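# Secure a hair tie around a cable-wound charger

## Task

Get the hair tie around both the charger and its wound cable, square to it and well away from either end. Every turn of cable that was wound on the charger at the start must still be wound on it at the end, with no loose loops, and the tie must press all the turns against the charger's two wide faces. At the finish the charger must rest on the desk, flat on one of its wide faces.

## Robot and tools

ROBOT. There are two Doosan M1013 arms, left_arm and right_arm, each with a Robotiq 140 two-finger gripper. The left_arm fingers are rigid. The right_arm fingers can fold: a part held in the outer quarter of the pads, near the tips, is squeezed normally, but one held nearer the palm may be pulled in, held loosely, dropped or squeezed too hard. A right fingertip pushed into a surface folds easily unless the fingers are fully closed. Calibrated base positions in the scene frame: left_arm (+0.083, +0.669, 0) m, quat_wxyz (+1.000, 0, 0, +0.013); right_arm (+0.092, -0.694, 0) m, quat_wxyz (+1.000, 0, 0, -0.009).

FRAMES. The scene frame has its origin at table-top height, midway between the nominal bases. +z is up, +x points out over the table, and left_arm sits on the +y side. Positions, orientations, velocities and targets are all in this frame. In the gripper's own axes, the fingers point along +z and close along y. end_effector_position is the spot between the pads when closed; fingertips reach about 33 mm past it at gaps up to 40 mm, and only about 9 mm past it when fully open. Reported poses can be off by a few centimetres.

THE 18-NUMBER ROW. Each command row lists 18 numbers, all in [-1, 1], always for both arms: left dx, dy, dz, rx, ry, rz, gripper position, force_limit, speed; then the same nine for the right arm. The six pose numbers are offsets, not poses: they are measured from that arm's Hand target when the action or move begins, along scene axes, with 1.0 = 0.6 m or 180 degrees. rx, ry, rz form one rotation vector, turning about the Hand target point. Sending an offset again moves the arm further. All zeros re-commands the current Hand target. The gripper numbers are absolute settings: position +1 is fully open (140 mm), the pads meet near -0.8, and -1 closes until blocked. force_limit (-1 gentle to +1 firm) and speed (-1 about 30 mm/s, 0 about 140, +1 about 250 mm/s) both start at +1. A faster close grips harder. To leave a gripper alone, resend its last three numbers; a 0 is a real command.

TOOLS.
- execute_actions(actions, cameras): actions is a list of actions. Each action is up to 15 rows, one per 1/30 s control step, and a shorter one repeats its last row. Every row in an action counts from that action's start pose. One action lasts 0.5 s. Images come back only if actions is empty or cameras names some ("all" for every camera).
- move(target, speed, blend, stop_force, zero, blocking, cameras): target is one row or a list of up to 15 rows. Every row is an offset from the Hand targets at the move's start. Each gripper follows a straight path that does not avoid obstacles. speed is in m/s (0.002 to 2, default 0.25), and turning is capped at twice that in rad/s. blend is a corner radius in m (0 means stop at each target). stop_force (10 to 80 N) ends an arm's path when it feels that much push. Use it only slowly and without rotation; it is unreliable when the arm is stretched out or the wrist is straight. zero (default true) re-zeros the force reading first. blocking=false returns after 0.5 s while the move continues, and cannot be combined with stop_force. A move is capped at 10 s. The extra move: line reports how it ended (done, off_target, moving, held, fault) and any limits (paced = pose clipped; held = a step was withheld).
- wait(seconds 0 to 10), stop() to brake a running move, zoom_image(camera, region [x0,y0,x1,y1], at most 504x504 px), clear_fault(arm), read_manual, finished_scene(scene 1 to 2).
Cameras: cam_high, cam_left_wrist, cam_right_wrist (each 672x504); cam_low also appears in zoom_image.

MOTION. Each control step clips the command to within 70 mm and 16 degrees of the measured pose. Hand target is the last commanded pose after that clip. A gripper often stops short of it; a fresh command, even all zeros, asks for it again. To stop pressing into something, command the target back past the gripper. Avoid paths close to an arm's own base, since they can flip its shoulder. A clearance check holds back commands that bring the arms too close, but it does not stop every contact.

RESULTS. object_status: 0 moving, 1 blocked while opening, 2 blocked while closing (a grip), 3 reached the set position or pads met. Check for 2 after closing. position_measured is in counts: 3 fully open, 75 = 100 mm, 139 = 60 mm, 200 = 20 mm, 230 pads touching. To grip harder, raise force_limit and nudge position (-1 to -0.98). To grip more softly, open and close again slowly. Joint torques, External joint torques (outside loads, positive toward larger joint angles) and Flange force (along gripper axes, includes held weight and some error) help detect contact. "within noise" means the joint is still. Tool commands shows the current gripper settings.

FAULTS AND LIMITS. A torque fault triggers at contact torque of 323 (waist, shoulder), 152 (elbow) or 42.7 N m (each wrist joint). A force fault triggers at 144 N of outside force. Either one halts the arm until clear_fault; if a grip pins the arm, release it first. Overheating (MOTOR HOT, then OVER-TEMPERATURE FAULT) brakes an arm for 30 to 60 s. Holding loads, staying stretched out or pushing toward unreachable poses all add heat.

AVOID. Dropping things or letting anything fall off the table. Releasing a part while it moves. Fast impacts, hard presses or large twisting loads. Arms pressing on each other, or one gripper closing on the other's fingers. Any arm stop. Thinking time also counts as scene time.

Each tool is called after "Emit:" by a JSON object that holds its "name" and its "arguments".

## Session

Emit:
{"name": "execute_actions", "arguments": {"actions": []}}

Emit:
{"name": "zoom_image", "arguments": {"camera": "cam_high", "region": [280, 160, 480, 310]}}

Scene clock: 0.00 s.
left_arm: end_effector_position=(+0.4446, +0.0833, +0.1122) position_measured=3 object_status=3 end_effector_quat_wxyz=(+0.052, +0.896, +0.324, +0.299) | right_arm: end_effector_position=(+0.7615, -0.1246, +0.2814) position_measured=3 object_status=3 end_effector_quat_wxyz=(-0.124, +0.411, +0.901, -0.059)
Joint positions: left_arm=[-1.379 0.343 1.911 0.752 1.008 -0.931] | right_arm=[0.626 0.683 0.944 0.153 1.742 -0.099]
Joint velocities: within noise
Joint torques (N m): no reading
External joint torques (N m): no reading
Flange force (N): no reading
Hand target: left_arm +0.4446, +0.0833, +0.1122; +0.052, +0.896, +0.324, +0.299 | right_arm +0.7615, -0.1246, +0.2814; -0.124, +0.411, +0.901, -0.059
Tool commands: left_gripper/position=+1.0 left_gripper/force_limit=+1.0 left_gripper/speed=+1.0 right_gripper/position=+1.0 right_gripper/force_limit=+1.0 right_gripper/speed=+1.0

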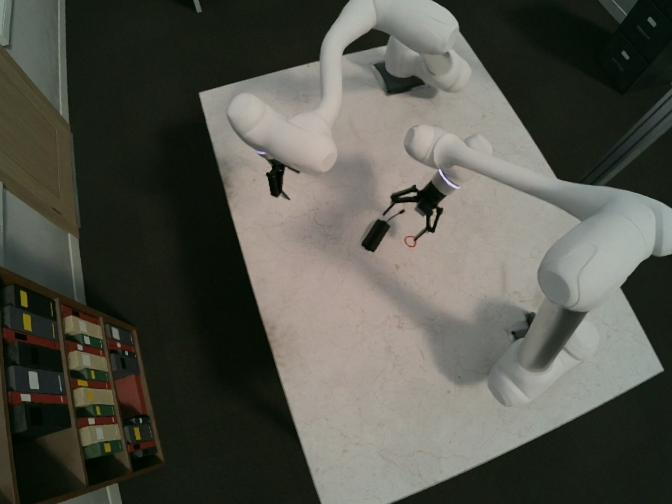

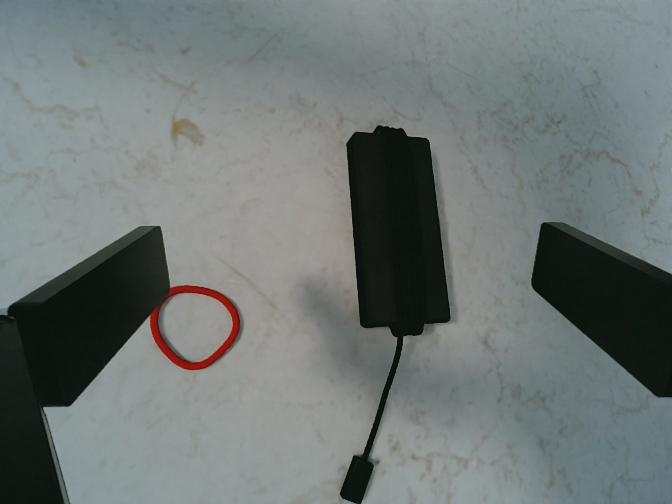

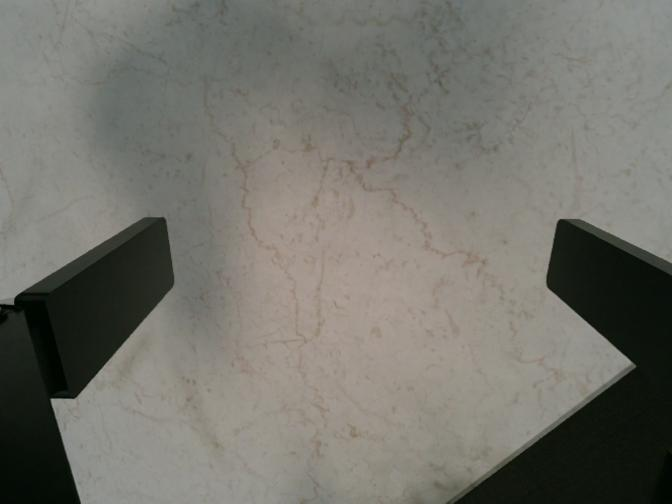

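Scaled by 2.520 from the camera's 672x504 image, which has a finer 960x720 frame.

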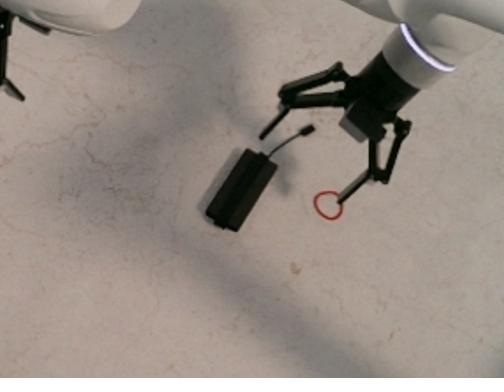

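Emit:
{"name": "move", "arguments": {"target": [[0,0,0.2,0,0,0,1,0,0,0,0,0,0,0,0,1,0,0],[0.176,0.778,0.563,0.199,0.141,-0.693,-0.8,0,0,0,0,0.03,-0.030,-0.084,-0.226,1,0,0]], "speed": 0.3, "blend": [0.05,0]}}

Emit:
{"name": "move", "arguments": {"target": [0,0,0,0,0,0,-0.8,0,0,-0.612,0.491,0,0,0,0,-0.2,0,0], "speed": 0.3, "cameras": ["all"]}}

Emit:
{"name": "zoom_image", "arguments": {"camera": "cam_right_wrist", "region": [236, 130, 436, 280]}}

Scene clock: 21.03 s.
left_arm: end_effector_position=(+0.5502, +0.5501, +0.4500) position_measured=229 object_status=0 end_effector_quat_wxyz=(+0.000, +0.708, -0.707, -0.001) | right_arm: end_effector_position=(+0.7615, -0.1246, +0.2994) position_measured=3 object_status=3 end_effector_quat_wxyz=(+0.000, +0.707, +0.707, -0.001)
Joint positions: left_arm=[-0.348 -0.126 1.67 0.001 1.599 2.818] | right_arm=[0.683 0.546 1.116 0 1.482 0.664]
Joint torques (N m): left_arm=[-2.74 -30.32 -40.62 4.28 0.54 0.49] | right_arm=[-4.09 -101.92 -40.56 4.59 0.22 -0.11]
External joint torques (N m): left_arm=[2.74 0.64 -2.17 0.06 -0.56 -0.49] | right_arm=[4.1 7.56 -0.75 -0.32 -0.26 0.11]
Flange force (N): left_arm=[-3.4 -5.6 -3.0] | right_arm=[13.7 8.8 0.5]
Hand target: left_arm +0.5502, +0.5501, +0.4500; +0.000, +0.708, -0.707, -0.001 | right_arm +0.7615, -0.1246, +0.2994; +0.000, +0.707, +0.707, -0.001
Off the commanded pose: left_arm 0.000 m, 0 deg | right_arm 0.000 m, 0 deg.
move: done; blend cut to 0 m at target 1

Scene clock: 23.13 s.
left_arm: end_effector_position=(+0.5502, +0.5501, +0.4500) position_measured=229 object_status=3 end_effector_quat_wxyz=(+0.000, +0.708, -0.707, -0.001) | right_arm: end_effector_position=(+0.3944, +0.1700, +0.2994) position_measured=154 object_status=3 end_effector_quat_wxyz=(+0.000, +0.707, +0.707, -0.001)
Joint positions: left_arm=[-0.348 -0.126 1.67 0.001 1.599 2.818] | right_arm=[1.213 0.612 1.008 0.001 1.522 1.195]
Joint torques (N m): left_arm=[-2.81 -30.34 -40.64 4.32 0.48 0.5] | right_arm=[-3.15 -108.7 -40.27 4.54 0.4 -0.17]
External joint torques (N m): left_arm=[2.65 0.67 -2.15 0.02 -0.5 -0.5] | right_arm=[2.91 8.76 -1.06 -0.29 -0.45 0.17]
Flange force (N): left_arm=[-3.2 -5.5 -3.1] | right_arm=[19.6 3.3 -0.1]
Hand target: left_arm +0.5502, +0.5501, +0.4500; +0.000, +0.708, -0.707, -0.001 | right_arm +0.3943, +0.1700, +0.2994; +0.000, +0.707, +0.707, -0.001
Off the commanded pose: left_arm 0.000 m, 0 deg | right_arm 0.000 m, 0 deg.
move: done

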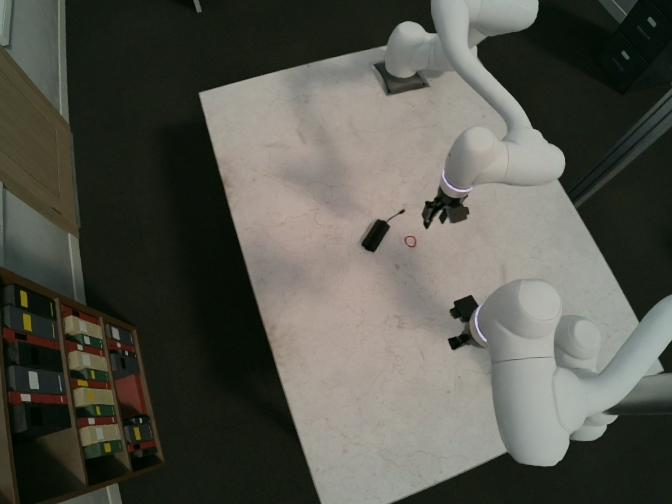

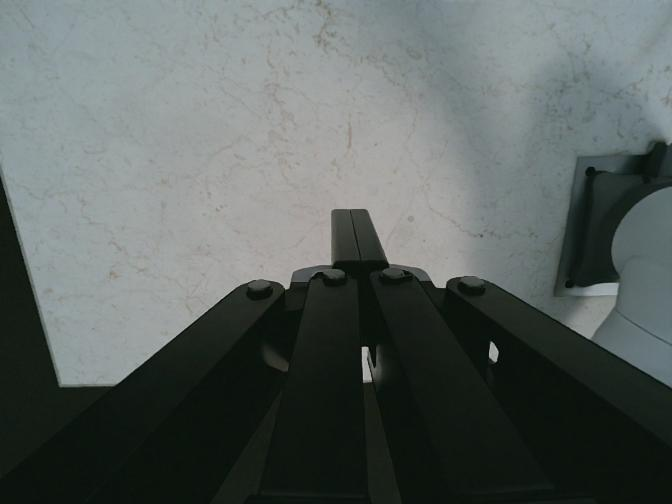

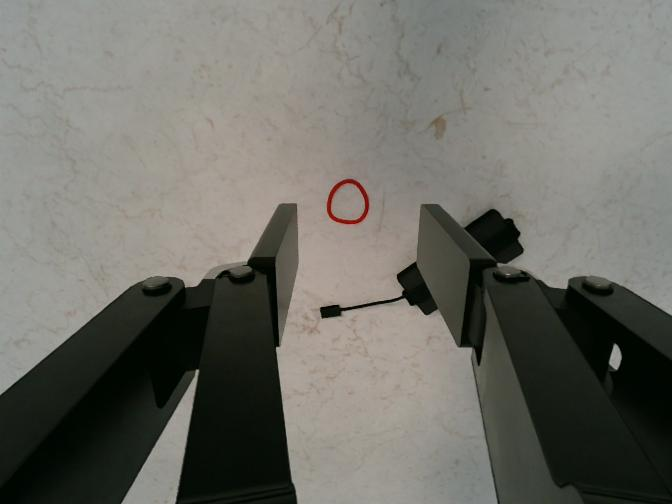

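Scaled by 2.520 from the camera's 672x504 image, which has a finer 960x720 frame.

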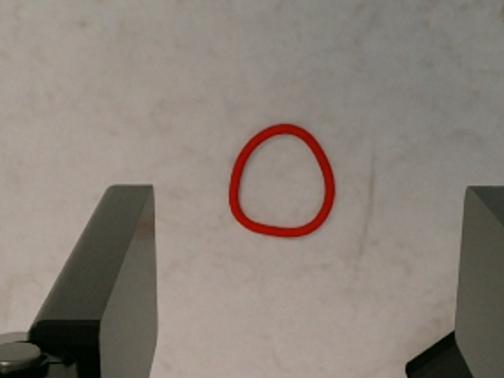

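Emit:
{"name": "move", "arguments": {"target": [[0,0,0,0,0,0,-0.8,0,0,0.0412,-0.079,-0.385,0,0,0,-0.57,0,0]], "speed": 0.2, "cameras": ["cam_right_wrist"]}}

Emit:
{"name": "zoom_image", "arguments": {"camera": "cam_right_wrist", "region": [260, 150, 460, 300]}}

Scene clock: 32.77 s.
left_arm: end_effector_position=(+0.5502, +0.5501, +0.4500) position_measured=229 object_status=3 end_effector_quat_wxyz=(+0.000, +0.708, -0.707, -0.001) | right_arm: end_effector_position=(+0.4191, +0.1226, +0.0685) position_measured=201 object_status=3 end_effector_quat_wxyz=(+0.000, +0.707, +0.707, -0.001)
Joint positions: left_arm=[-0.348 -0.126 1.67 0.001 1.599 2.818] | right_arm=[1.168 0.652 1.371 0.001 1.12 1.149]
Joint torques (N m): left_arm=[-2.76 -30.32 -40.67 4.31 0.54 0.53] | right_arm=[-3.97 -108.27 -36.43 4.12 0.33 -0.15]
External joint torques (N m): left_arm=[2.3 1.64 -1.86 -0.02 -0.57 -0.53] | right_arm=[3.99 8.96 -0.91 -0.27 -0.38 0.15]
Flange force (N): left_arm=[-2.1 -6.4 -2.5] | right_arm=[16.0 1.4 6.3]
Hand target: left_arm +0.5502, +0.5501, +0.4500; +0.000, +0.708, -0.707, -0.001 | right_arm +0.4191, +0.1226, +0.0684; +0.000, +0.707, +0.707, -0.001
Off the commanded pose: left_arm 0.000 m, 0 deg | right_arm 0.000 m, 0 deg.
move: done
Images, in order (width x height): cam_right_wrist 672x504.

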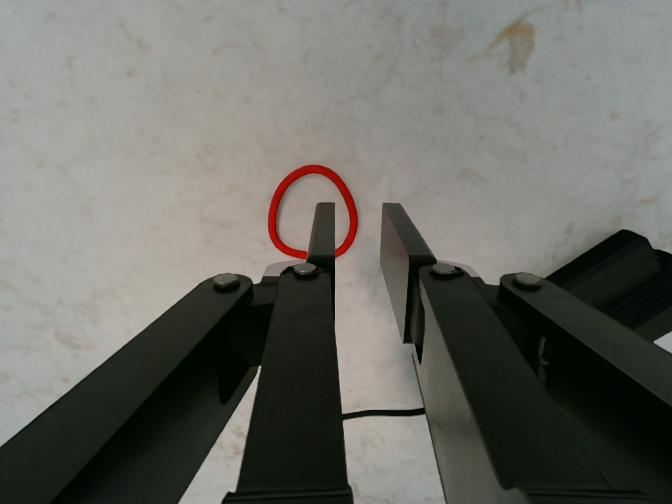

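Scaled by 2.520 from the camera's 672x504 image, which has a finer 960x720 frame.

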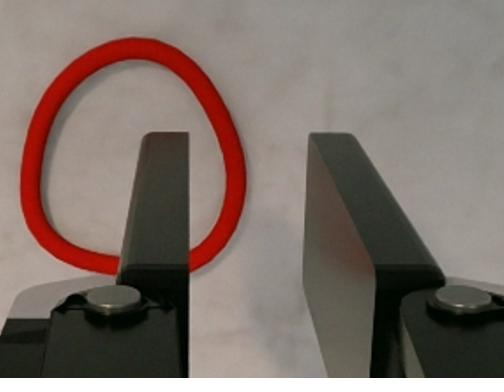

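Emit:
{"name": "move", "arguments": {"target": [[0,0,0,0,0,0,-0.8,0,0,0,-0.002,-0.0535,0,0,0,-0.57,0,0],[0,0,0,0,0,0,-0.8,0,0,0,-0.002,-0.0535,0,0,0,-1,-0.5,-1]], "speed": 0.04}}

Emit:
{"name": "move", "arguments": {"target": [0,0,0,0,0,0,-0.8,0,0,0,0,0.1,0,0,0,-1,-0.5,-1], "speed": 0.06, "cameras": ["cam_right_wrist"]}}

Emit:
{"name": "zoom_image", "arguments": {"camera": "cam_right_wrist", "region": [260, 150, 460, 300]}}

Scene clock: 41.13 s.
left_arm: end_effector_position=(+0.5502, +0.5501, +0.4500) position_measured=229 object_status=3 end_effector_quat_wxyz=(+0.000, +0.708, -0.707, -0.001) | right_arm: end_effector_position=(+0.4191, +0.1214, +0.0363) position_measured=226 object_status=0 end_effector_quat_wxyz=(+0.000, +0.707, +0.707, -0.001)
Joint positions: left_arm=[-0.348 -0.126 1.67 0.001 1.599 2.818] | right_arm=[1.167 0.675 1.396 0.001 1.072 1.148]
Joint torques (N m): left_arm=[-2.79 -30.27 -40.55 4.4 0.46 0.54] | right_arm=[-4 -108.02 -35.42 4.03 0.21 -0.17]
External joint torques (N m): left_arm=[2.86 0.69 -2.22 -0.05 -0.48 -0.54] | right_arm=[3.97 7.78 -0.98 -0.27 -0.25 0.17]
Flange force (N): left_arm=[-3.5 -5.7 -3.2] | right_arm=[14.4 0.7 5.8]
Hand target: left_arm +0.5502, +0.5501, +0.4500; +0.000, +0.708, -0.707, -0.001 | right_arm +0.4191, +0.1214, +0.0363; +0.000, +0.707, +0.707, -0.001
Off the commanded pose: left_arm 0.000 m, 0 deg | right_arm 0.000 m, 0 deg.
move: done

Scene clock: 42.47 s.
left_arm: end_effector_position=(+0.5502, +0.5501, +0.4500) position_measured=229 object_status=3 end_effector_quat_wxyz=(+0.000, +0.708, -0.707, -0.001) | right_arm: end_effector_position=(+0.4190, +0.1214, +0.0962) position_measured=226 object_status=2 end_effector_quat_wxyz=(+0.000, +0.707, +0.707, -0.001)
Joint positions: left_arm=[-0.348 -0.126 1.67 0.001 1.599 2.818] | right_arm=[1.167 0.631 1.353 0.001 1.159 1.148]
Joint torques (N m): left_arm=[-2.56 -30.22 -40.78 4.32 0.41 0.52] | right_arm=[-4.07 -106.64 -37.94 4.25 0.14 -0.15]
External joint torques (N m): left_arm=[2.5 0.62 -2.02 0.03 -0.43 -0.52] | right_arm=[4.1 8.6 0.04 -0.35 -0.18 0.14]
Flange force (N): left_arm=[-2.9 -5.1 -2.9] | right_arm=[13.8 0.4 6.0]
Hand target: left_arm +0.5502, +0.5501, +0.4500; +0.000, +0.708, -0.707, -0.001 | right_arm +0.4191, +0.1214, +0.0963; +0.000, +0.707, +0.707, -0.001
Off the commanded pose: left_arm 0.000 m, 0 deg | right_arm 0.000 m, 0 deg.
move: done
Images, in order (width x height): cam_right_wrist 672x504.

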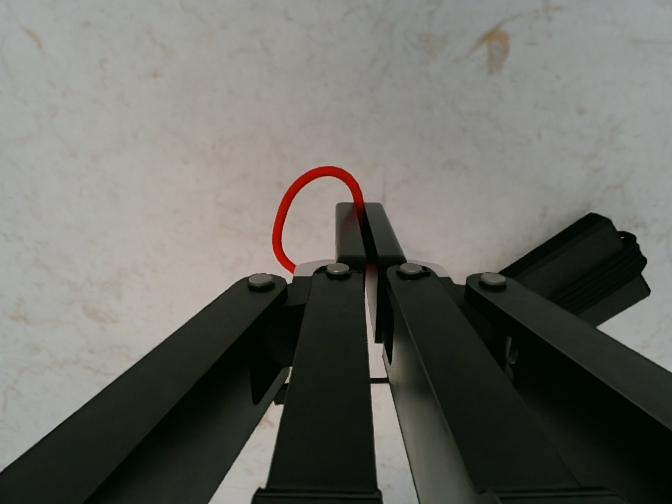

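Scaled by 2.520 from the camera's 672x504 image, which has a finer 960x720 frame.

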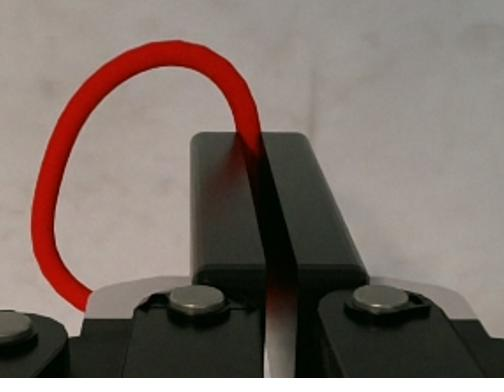

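Emit:
{"name": "move", "arguments": {"target": [[0,0,0,0,0,0,-0.8,0,0,0,0,0.15,0,0,0,-1,-0.5,-1],[0,0,0,-0.5,0,0,-0.8,0,0,0.368,-0.289,0.5,0.5,0,0,-1,-0.5,-1],[0.113,-0.82,-0.095,-0.5,0,0,-0.8,0,0,0.368,-0.289,0.5,0.5,0,0,-1,-0.5,-1]], "speed": 0.25, "cameras": ["cam_left_wrist","cam_right_wrist"]}}

Emit:
{"name": "zoom_image", "arguments": {"camera": "cam_left_wrist", "region": [230, 150, 430, 300]}}

Emit:
{"name": "zoom_image", "arguments": {"camera": "cam_right_wrist", "region": [230, 150, 430, 300]}}

Scene clock: 55.90 s.
left_arm: end_effector_position=(+0.6180, +0.0582, +0.3930) position_measured=229 object_status=3 end_effector_quat_wxyz=(+0.500, +0.501, -0.500, +0.499) | right_arm: end_effector_position=(+0.6399, -0.0520, +0.3963) position_measured=226 object_status=2 end_effector_quat_wxyz=(+0.500, -0.500, -0.501, -0.500)
Joint positions: left_arm=[-0.563 0.278 1.981 -1.931 1.164 3.903] | right_arm=[0.476 0.311 1.928 1.866 1.216 -0.722]
Joint torques (N m): left_arm=[-4.72 -62.54 -28.33 -2.9 2.38 0.5] | right_arm=[-4.14 -73.97 -35.52 1.17 2.07 -0.18]
External joint torques (N m): left_arm=[4.79 1.71 -3.51 -0.17 -0.43 -0.5] | right_arm=[4.14 6.45 -0.77 -0.21 -0.26 0.18]
Flange force (N): left_arm=[1.9 -12.1 -2.1] | right_arm=[-5.7 6.2 11.0]
Hand target: left_arm +0.6180, +0.0581, +0.3930; +0.500, +0.501, -0.500, +0.499 | right_arm +0.6399, -0.0520, +0.3963; +0.500, -0.500, -0.501, -0.500
Off the commanded pose: left_arm 0.000 m, 0 deg | right_arm 0.000 m, 0 deg.
move: done
Images, in order (width x height): cam_left_wrist 672x504, cam_right_wrist 672x504.

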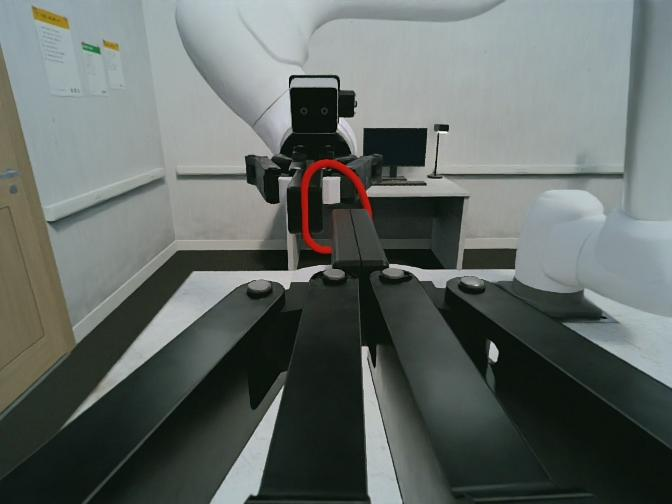

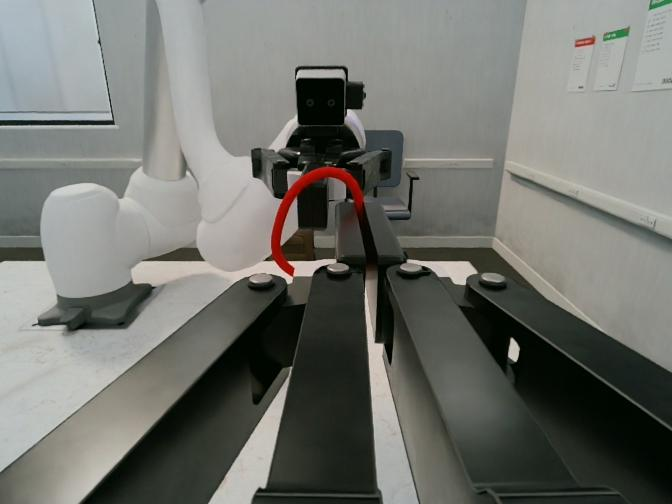

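Scaled by 2.520 from the camera's 672x504 image, which has a finer 960x720 frame.

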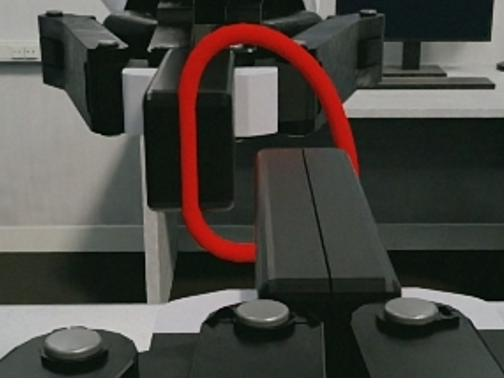

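Scaled by 2.520 from the camera's 672x504 image, which has a finer 960x720 frame.

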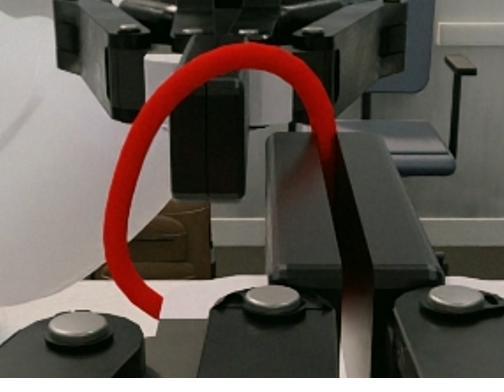

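Emit:
{"name": "move", "arguments": {"target": [[0.003,-0.093,0.003,0,0,0,-0.8,0,-1,0,0,0,0,0,0,-1,-0.5,-1]], "speed": 0.04, "cameras": ["cam_left_wrist","cam_right_wrist"]}}

Emit:
{"name": "zoom_image", "arguments": {"camera": "cam_left_wrist", "region": [230, 150, 430, 300]}}

Emit:
{"name": "zoom_image", "arguments": {"camera": "cam_right_wrist", "region": [230, 150, 430, 300]}}

Scene clock: 68.00 s.
left_arm: end_effector_position=(+0.6198, +0.0024, +0.3948) position_measured=229 object_status=3 end_effector_quat_wxyz=(+0.500, +0.501, -0.500, +0.499) | right_arm: end_effector_position=(+0.6399, -0.0520, +0.3963) position_measured=226 object_status=2 end_effector_quat_wxyz=(+0.500, -0.500, -0.501, -0.500)
Joint positions: left_arm=[-0.637 0.316 1.924 -1.979 1.103 3.907] | right_arm=[0.476 0.311 1.928 1.866 1.216 -0.722]
Joint torques (N m): left_arm=[-0.06 -67.12 -31.62 -3.28 2.43 0.5] | right_arm=[-3.97 -73.96 -35.52 1.18 2.13 -0.14]
External joint torques (N m): left_arm=[-0.06 1.87 -0.92 0.11 -0.46 -0.5] | right_arm=[3.95 6.41 -0.75 -0.21 -0.32 0.14]
Flange force (N): left_arm=[0.1 -3.9 2.7] | right_arm=[-5.7 6.2 10.8]
Hand target: left_arm +0.6198, +0.0023, +0.3948; +0.500, +0.501, -0.500, +0.499 | right_arm +0.6399, -0.0520, +0.3963; +0.500, -0.500, -0.501, -0.500
Off the commanded pose: left_arm 0.000 m, 0 deg | right_arm 0.000 m, 0 deg.
move: done
Images, in order (width x height): cam_left_wrist 672x504, cam_right_wrist 672x504.

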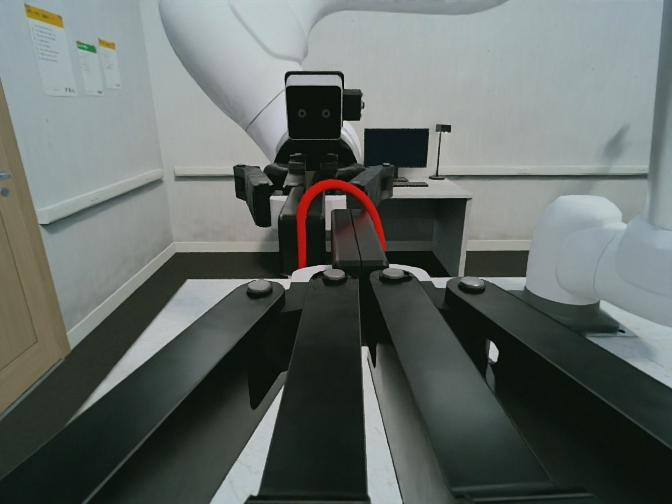

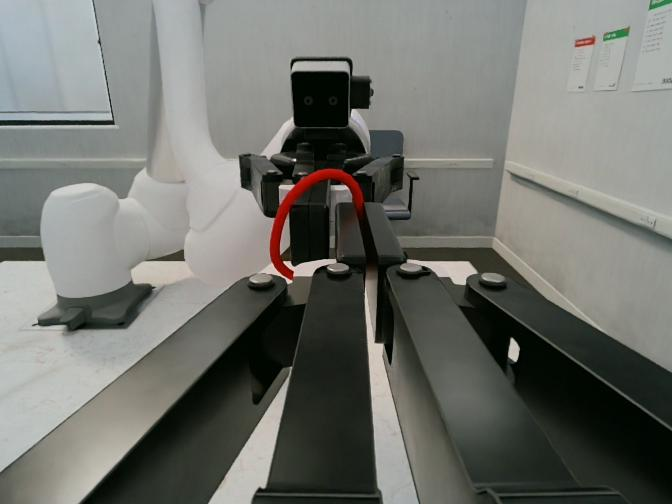

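Scaled by 2.520 from the camera's 672x504 image, which has a finer 960x720 frame.

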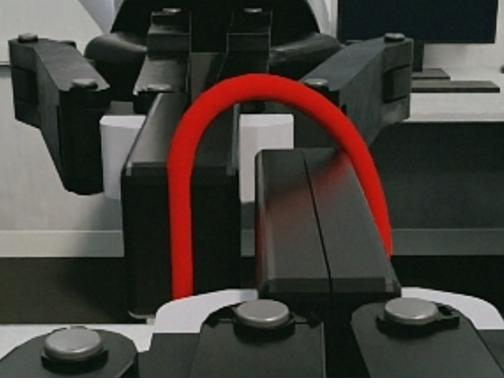

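Scaled by 2.520 from the camera's 672x504 image, which has a finer 960x720 frame.

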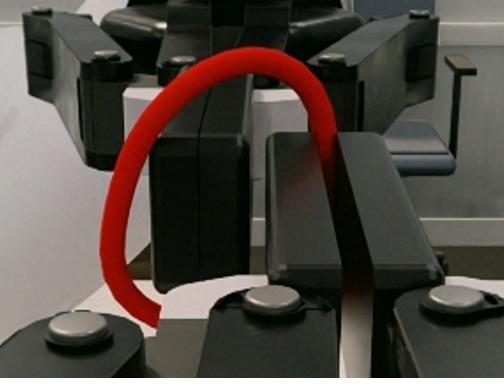

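Emit:
{"name": "move", "arguments": {"target": [[-0.0125,0,0,0,0,0,-0.8,0,-1,0,0,0,0,0,0,-1,-0.5,-1],[-0.0125,0,0,0,0,0,-0.616,0,-1,0,0,0,0,0,0,-1,-0.5,-1]], "speed": 0.03, "cameras": ["cam_left_wrist","cam_right_wrist"]}}

Emit:
{"name": "zoom_image", "arguments": {"camera": "cam_left_wrist", "region": [230, 150, 430, 300]}}

Emit:
{"name": "zoom_image", "arguments": {"camera": "cam_right_wrist", "region": [230, 150, 430, 300]}}

Scene clock: 72.87 s.
left_arm: end_effector_position=(+0.6123, +0.0023, +0.3948) position_measured=207 object_status=0 end_effector_quat_wxyz=(+0.500, +0.501, -0.500, +0.499) | right_arm: end_effector_position=(+0.6399, -0.0520, +0.3963) position_measured=226 object_status=2 end_effector_quat_wxyz=(+0.500, -0.500, -0.501, -0.500)
Joint positions: left_arm=[-0.644 0.307 1.936 -1.987 1.1 3.913] | right_arm=[0.476 0.311 1.928 1.866 1.216 -0.722]
Joint torques (N m): left_arm=[-2.78 -66.51 -30.81 -3.36 2.43 0.51] | right_arm=[-4.09 -73.89 -35.37 1.14 2.1 -0.15]
External joint torques (N m): left_arm=[2.78 2.11 -1.67 0.18 -0.46 -0.51] | right_arm=[4.06 6.34 -0.91 -0.18 -0.29 0.15]
Flange force (N): left_arm=[0.5 -8.1 -0.1] | right_arm=[-5.5 6.3 11.0]
Hand target: left_arm +0.6123, +0.0023, +0.3948; +0.500, +0.501, -0.500, +0.499 | right_arm +0.6399, -0.0520, +0.3963; +0.500, -0.500, -0.501, -0.500
Off the commanded pose: left_arm 0.000 m, 0 deg | right_arm 0.000 m, 0 deg.
move: done
Images, in order (width x height): cam_left_wrist 672x504, cam_right_wrist 672x504.

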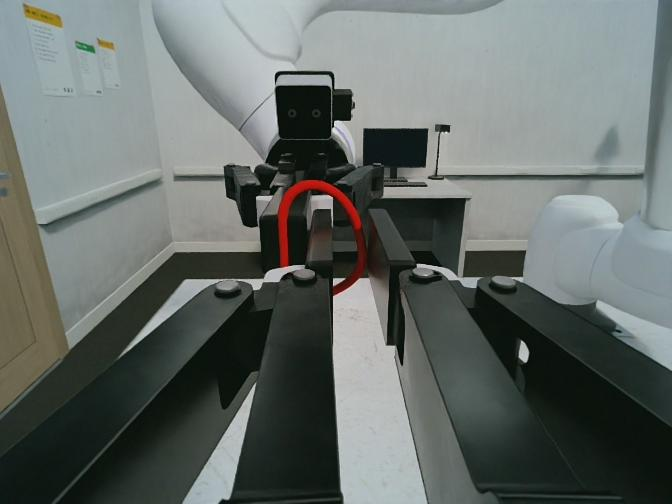

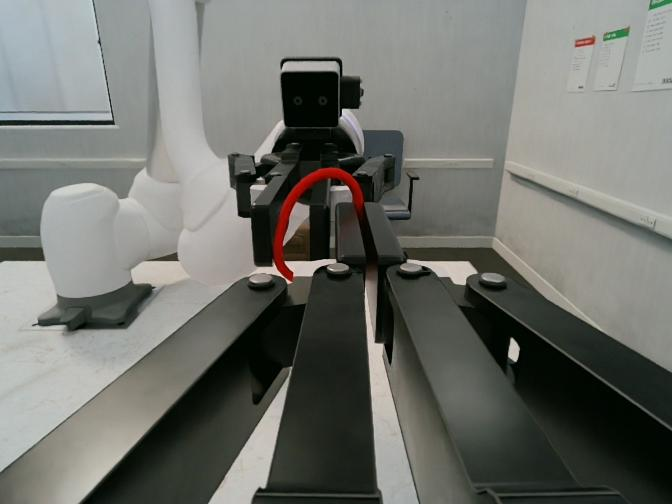

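Scaled by 2.520 from the camera's 672x504 image, which has a finer 960x720 frame.

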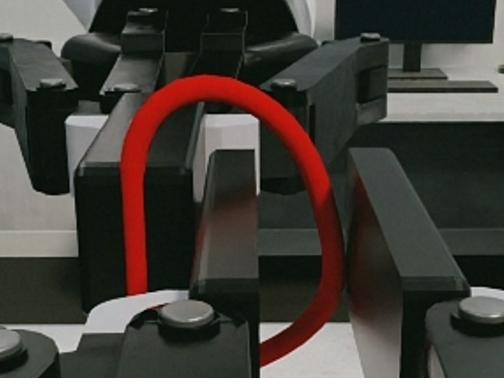

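Scaled by 2.520 from the camera's 672x504 image, which has a finer 960x720 frame.

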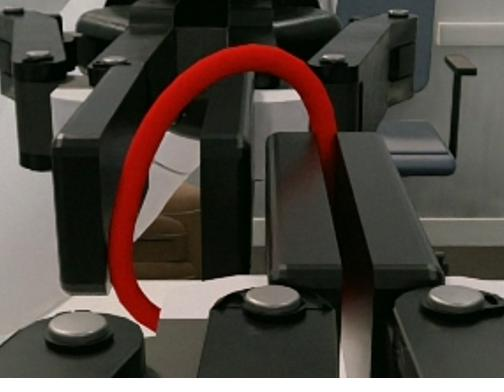

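Emit:
{"name": "move", "arguments": {"target": [[0,0.093,0,0,0,0,-0.616,0,-1,0,0,0,0,0,0,-1,-0.5,-1],[0.014,0.06,-0.007,0,0,0,-0.8,0,-1,0,0,0,0,0,0,-1,-0.5,-1],[0.014,0.05,-0.007,0,0,0,-0.8,0,-1,0,0,0,0,0,0,-1,-0.5,-1]], "speed": 0.06, "cameras": ["cam_left_wrist","cam_right_wrist"]}}

Emit:
{"name": "zoom_image", "arguments": {"camera": "cam_left_wrist", "region": [230, 120, 430, 270]}}

Emit:
{"name": "zoom_image", "arguments": {"camera": "cam_right_wrist", "region": [230, 150, 430, 300]}}

Scene clock: 87.47 s.
left_arm: end_effector_position=(+0.6207, +0.0324, +0.3906) position_measured=229 object_status=3 end_effector_quat_wxyz=(+0.500, +0.501, -0.500, +0.499) | right_arm: end_effector_position=(+0.6399, -0.0520, +0.3963) position_measured=226 object_status=2 end_effector_quat_wxyz=(+0.500, -0.500, -0.501, -0.500)
Joint positions: left_arm=[-0.597 0.301 1.955 -1.955 1.139 3.91] | right_arm=[0.476 0.311 1.928 1.866 1.216 -0.722]
Joint torques (N m): left_arm=[0.25 -63.91 -30.21 -3.21 2.43 0.45] | right_arm=[-4.1 -73.63 -35.55 1.1 2.15 -0.14]
External joint torques (N m): left_arm=[0.01 1.08 -1.75 0.12 -0.49 -0.45] | right_arm=[4.11 6.17 -0.71 -0.14 -0.34 0.14]
Flange force (N): left_arm=[1.4 -4.4 2.7] | right_arm=[-5.5 5.6 10.9]
Hand target: left_arm +0.6207, +0.0323, +0.3906; +0.500, +0.501, -0.500, +0.499 | right_arm +0.6399, -0.0520, +0.3963; +0.500, -0.500, -0.501, -0.500
Off the commanded pose: left_arm 0.000 m, 0 deg | right_arm 0.000 m, 0 deg.
move: done
Images, in order (width x height): cam_left_wrist 672x504, cam_right_wrist 672x504.

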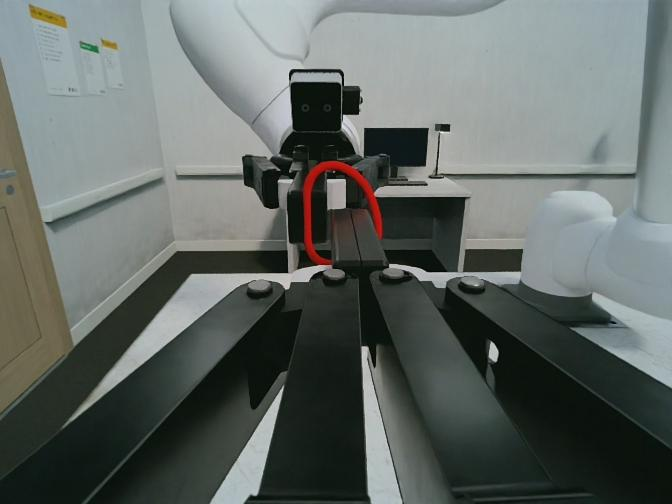

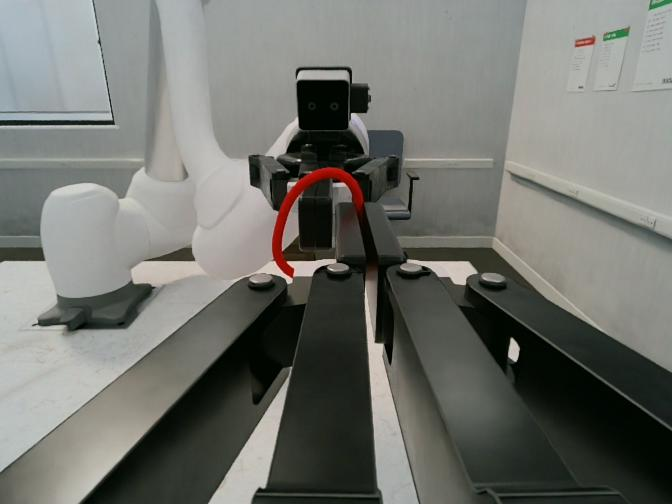

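Scaled by 2.520 from the camera's 672x504 image, which has a finer 960x720 frame.

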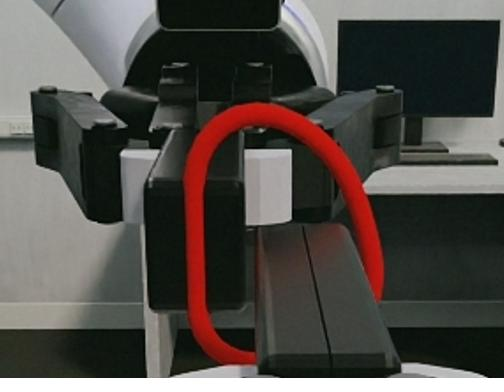

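Scaled by 2.520 from the camera's 672x504 image, which has a finer 960x720 frame.

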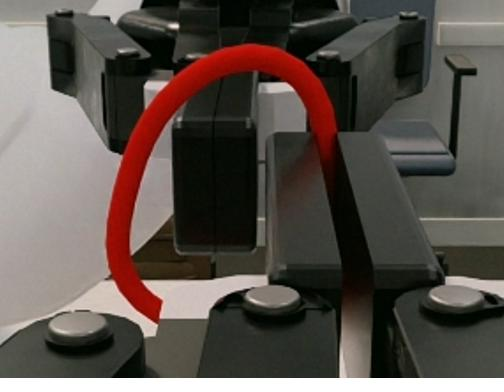

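Emit:
{"name": "move", "arguments": {"target": [[0.001,0,0.0098,0,0,0,-0.8,0,-1,0,0,0,0,0,0,-1,-0.5,-1]], "speed": 0.06, "cameras": ["cam_left_wrist","cam_right_wrist"]}}

Emit:
{"name": "zoom_image", "arguments": {"camera": "cam_left_wrist", "region": [230, 120, 430, 270]}}

Emit:
{"name": "move", "arguments": {"target": [[0,-0.04,0,0,0,0,-0.8,0,-1,0,0,0,0,0,0,-1,-0.5,-1]], "speed": 0.04, "cameras": ["cam_left_wrist","cam_right_wrist"]}}

Emit:
{"name": "zoom_image", "arguments": {"camera": "cam_left_wrist", "region": [230, 150, 430, 300]}}

Emit:
{"name": "zoom_image", "arguments": {"camera": "cam_right_wrist", "region": [230, 150, 430, 300]}}

Scene clock: 99.83 s.
left_arm: end_effector_position=(+0.6213, +0.0323, +0.3964) position_measured=229 object_status=3 end_effector_quat_wxyz=(+0.500, +0.501, -0.500, +0.499) | right_arm: end_effector_position=(+0.6399, -0.0520, +0.3963) position_measured=226 object_status=2 end_effector_quat_wxyz=(+0.500, -0.500, -0.501, -0.500)
Joint positions: left_arm=[-0.596 0.295 1.95 -1.95 1.135 3.898] | right_arm=[0.476 0.311 1.928 1.866 1.216 -0.722]
Joint torques (N m): left_arm=[-2.88 -64.21 -30.92 -3.16 2.45 0.03] | right_arm=[-4.05 -73.9 -35.46 1.15 2.08 -0.21]
External joint torques (N m): left_arm=[2.83 1.32 -1.33 0.04 -0.51 -0.03] | right_arm=[3.92 6.51 -0.79 -0.18 -0.28 0.21]
Flange force (N): left_arm=[0.0 -6.1 -1.2] | right_arm=[-5.7 6.4 10.8]
Hand target: left_arm +0.6213, +0.0323, +0.3964; +0.500, +0.501, -0.500, +0.499 | right_arm +0.6399, -0.0520, +0.3963; +0.500, -0.500, -0.501, -0.500
Off the commanded pose: left_arm 0.000 m, 0 deg | right_arm 0.000 m, 0 deg.
move: done
Images, in order (width x height): cam_left_wrist 672x504, cam_right_wrist 672x504.

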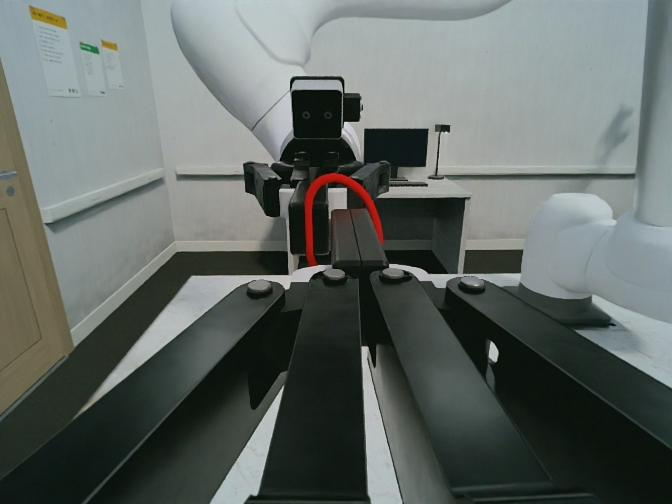

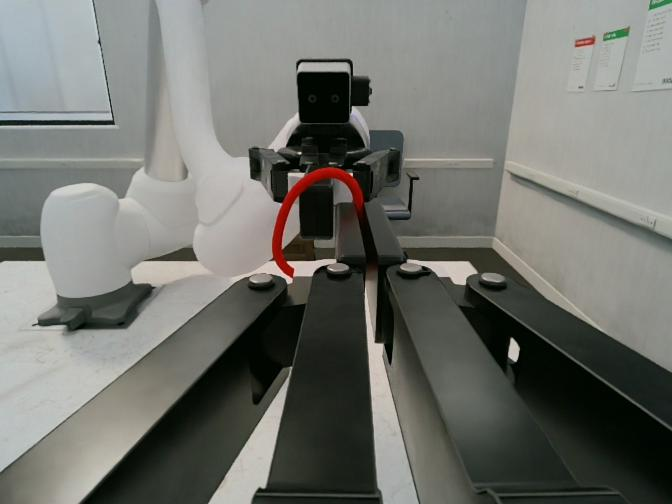

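Scaled by 2.520 from the camera's 672x504 image, which has a finer 960x720 frame.

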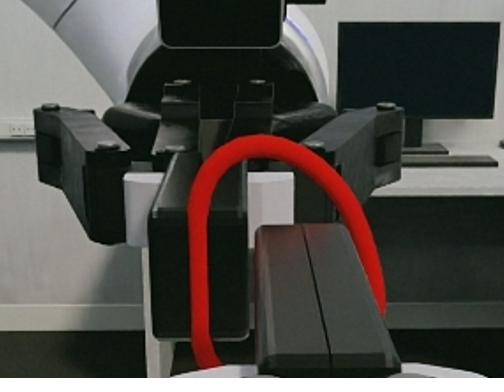

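Scene clock: 100.73 s.
left_arm: end_effector_position=(+0.6213, +0.0084, +0.3964) position_measured=229 object_status=3 end_effector_quat_wxyz=(+0.500, +0.501, -0.500, +0.499) | right_arm: end_effector_position=(+0.6399, -0.0520, +0.3963) position_measured=226 object_status=2 end_effector_quat_wxyz=(+0.500, -0.500, -0.501, -0.500)
Joint positions: left_arm=[-0.628 0.312 1.926 -1.971 1.109 3.902] | right_arm=[0.476 0.311 1.928 1.866 1.216 -0.722]
Joint torques (N m): left_arm=[-2.56 -67.46 -31.09 -3.57 2.17 0.49] | right_arm=[-3.98 -73.75 -35.41 1.14 2.11 -0.14]
External joint torques (N m): left_arm=[2.46 2.59 -1.5 0.4 -0.22 -0.49] | right_arm=[4.01 6.17 -0.87 -0.18 -0.3 0.14]
Flange force (N): left_arm=[-0.2 -8.4 -0.1] | right_arm=[-5.4 6.0 10.8]
Hand target: left_arm +0.6213, +0.0083, +0.3964; +0.500, +0.501, -0.500, +0.499 | right_arm +0.6399, -0.0520, +0.3963; +0.500, -0.500, -0.501, -0.500
Off the commanded pose: left_arm 0.000 m, 0 deg | right_arm 0.000 m, 0 deg.
move: done
Images, in order (width x height): cam_left_wrist 672x504, cam_right_wrist 672x504.

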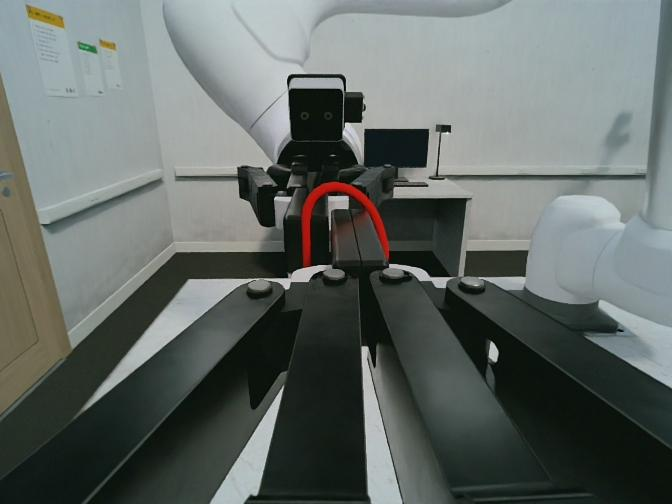

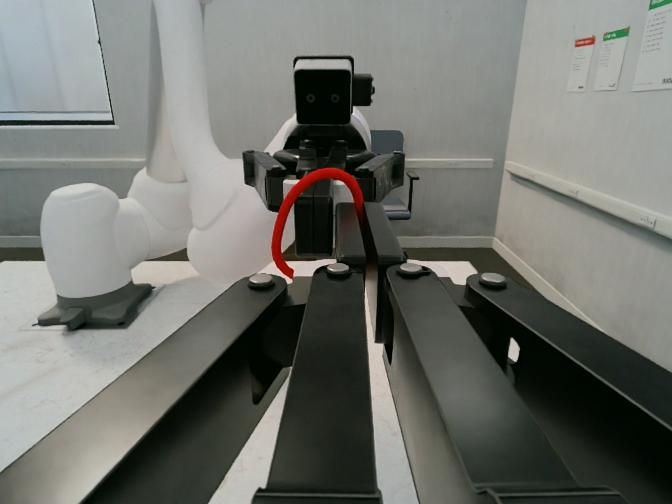

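Scaled by 2.520 from the camera's 672x504 image, which has a finer 960x720 frame.

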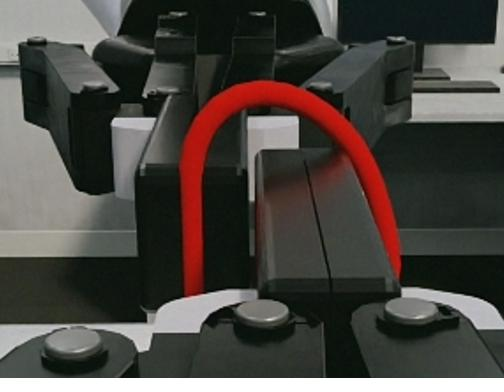

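Scaled by 2.520 from the camera's 672x504 image, which has a finer 960x720 frame.

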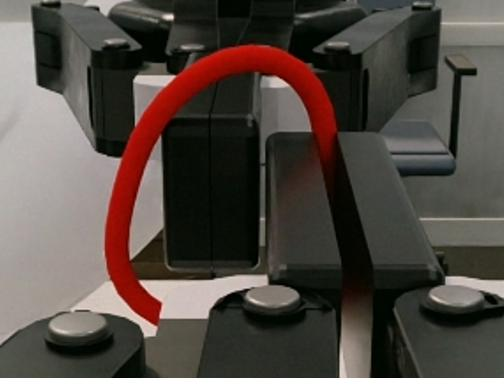

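Emit:
{"name": "move", "arguments": {"target": [[0,-0.0117,0,0,0,0,-0.8,0,-1,0,0,0,0,0,0,-1,-0.5,-1]], "speed": 0.02, "cameras": ["cam_left_wrist","cam_right_wrist"]}}

Emit:
{"name": "zoom_image", "arguments": {"camera": "cam_right_wrist", "region": [230, 150, 430, 300]}}

Emit:
{"name": "zoom_image", "arguments": {"camera": "cam_left_wrist", "region": [230, 150, 430, 300]}}

Scene clock: 108.17 s.
left_arm: end_effector_position=(+0.6213, +0.0014, +0.3964) position_measured=229 object_status=3 end_effector_quat_wxyz=(+0.500, +0.501, -0.500, +0.499) | right_arm: end_effector_position=(+0.6399, -0.0520, +0.3963) position_measured=226 object_status=2 end_effector_quat_wxyz=(+0.500, -0.500, -0.501, -0.500)
Joint positions: left_arm=[-0.637 0.317 1.919 -1.977 1.102 3.903] | right_arm=[0.476 0.311 1.928 1.866 1.216 -0.722]
Joint torques (N m): left_arm=[-5.66 -67 -31.66 -3.42 2.7 0.53] | right_arm=[-4.01 -73.94 -35.42 1.16 2.09 -0.16]
External joint torques (N m): left_arm=[5.84 1.35 -1.05 0.25 -0.75 -0.53] | right_arm=[4.04 6.33 -0.86 -0.2 -0.27 0.16]
Flange force (N): left_arm=[1.1 -8.9 -5.0] | right_arm=[-5.5 6.2 10.9]
Hand target: left_arm +0.6213, +0.0013, +0.3964; +0.500, +0.501, -0.500, +0.499 | right_arm +0.6399, -0.0520, +0.3963; +0.500, -0.500, -0.501, -0.500
Off the commanded pose: left_arm 0.000 m, 0 deg | right_arm 0.000 m, 0 deg.
move: done
Images, in order (width x height): cam_left_wrist 672x504, cam_right_wrist 672x504.

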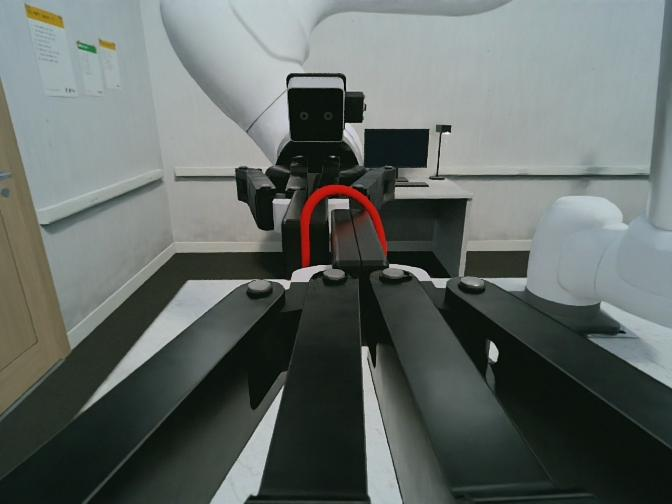

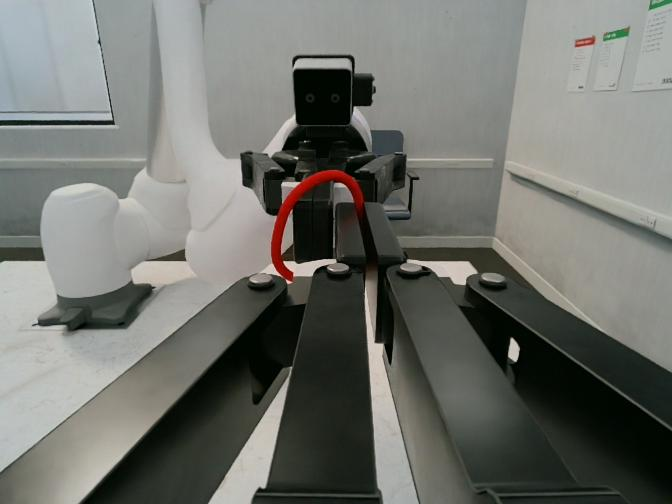

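Scaled by 2.520 from the camera's 672x504 image, which has a finer 960x720 frame.

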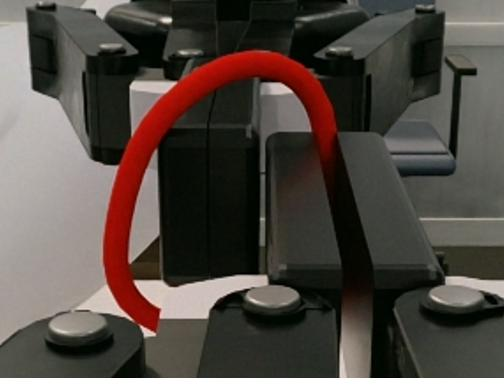

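Scaled by 2.520 from the camera's 672x504 image, which has a finer 960x720 frame.

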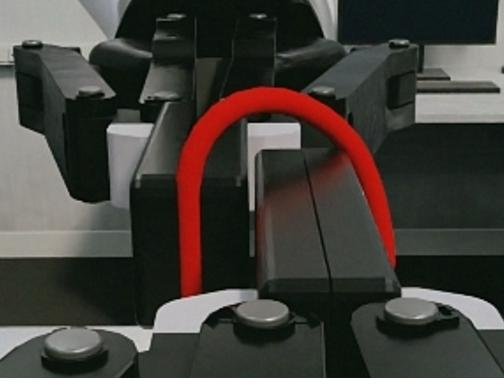

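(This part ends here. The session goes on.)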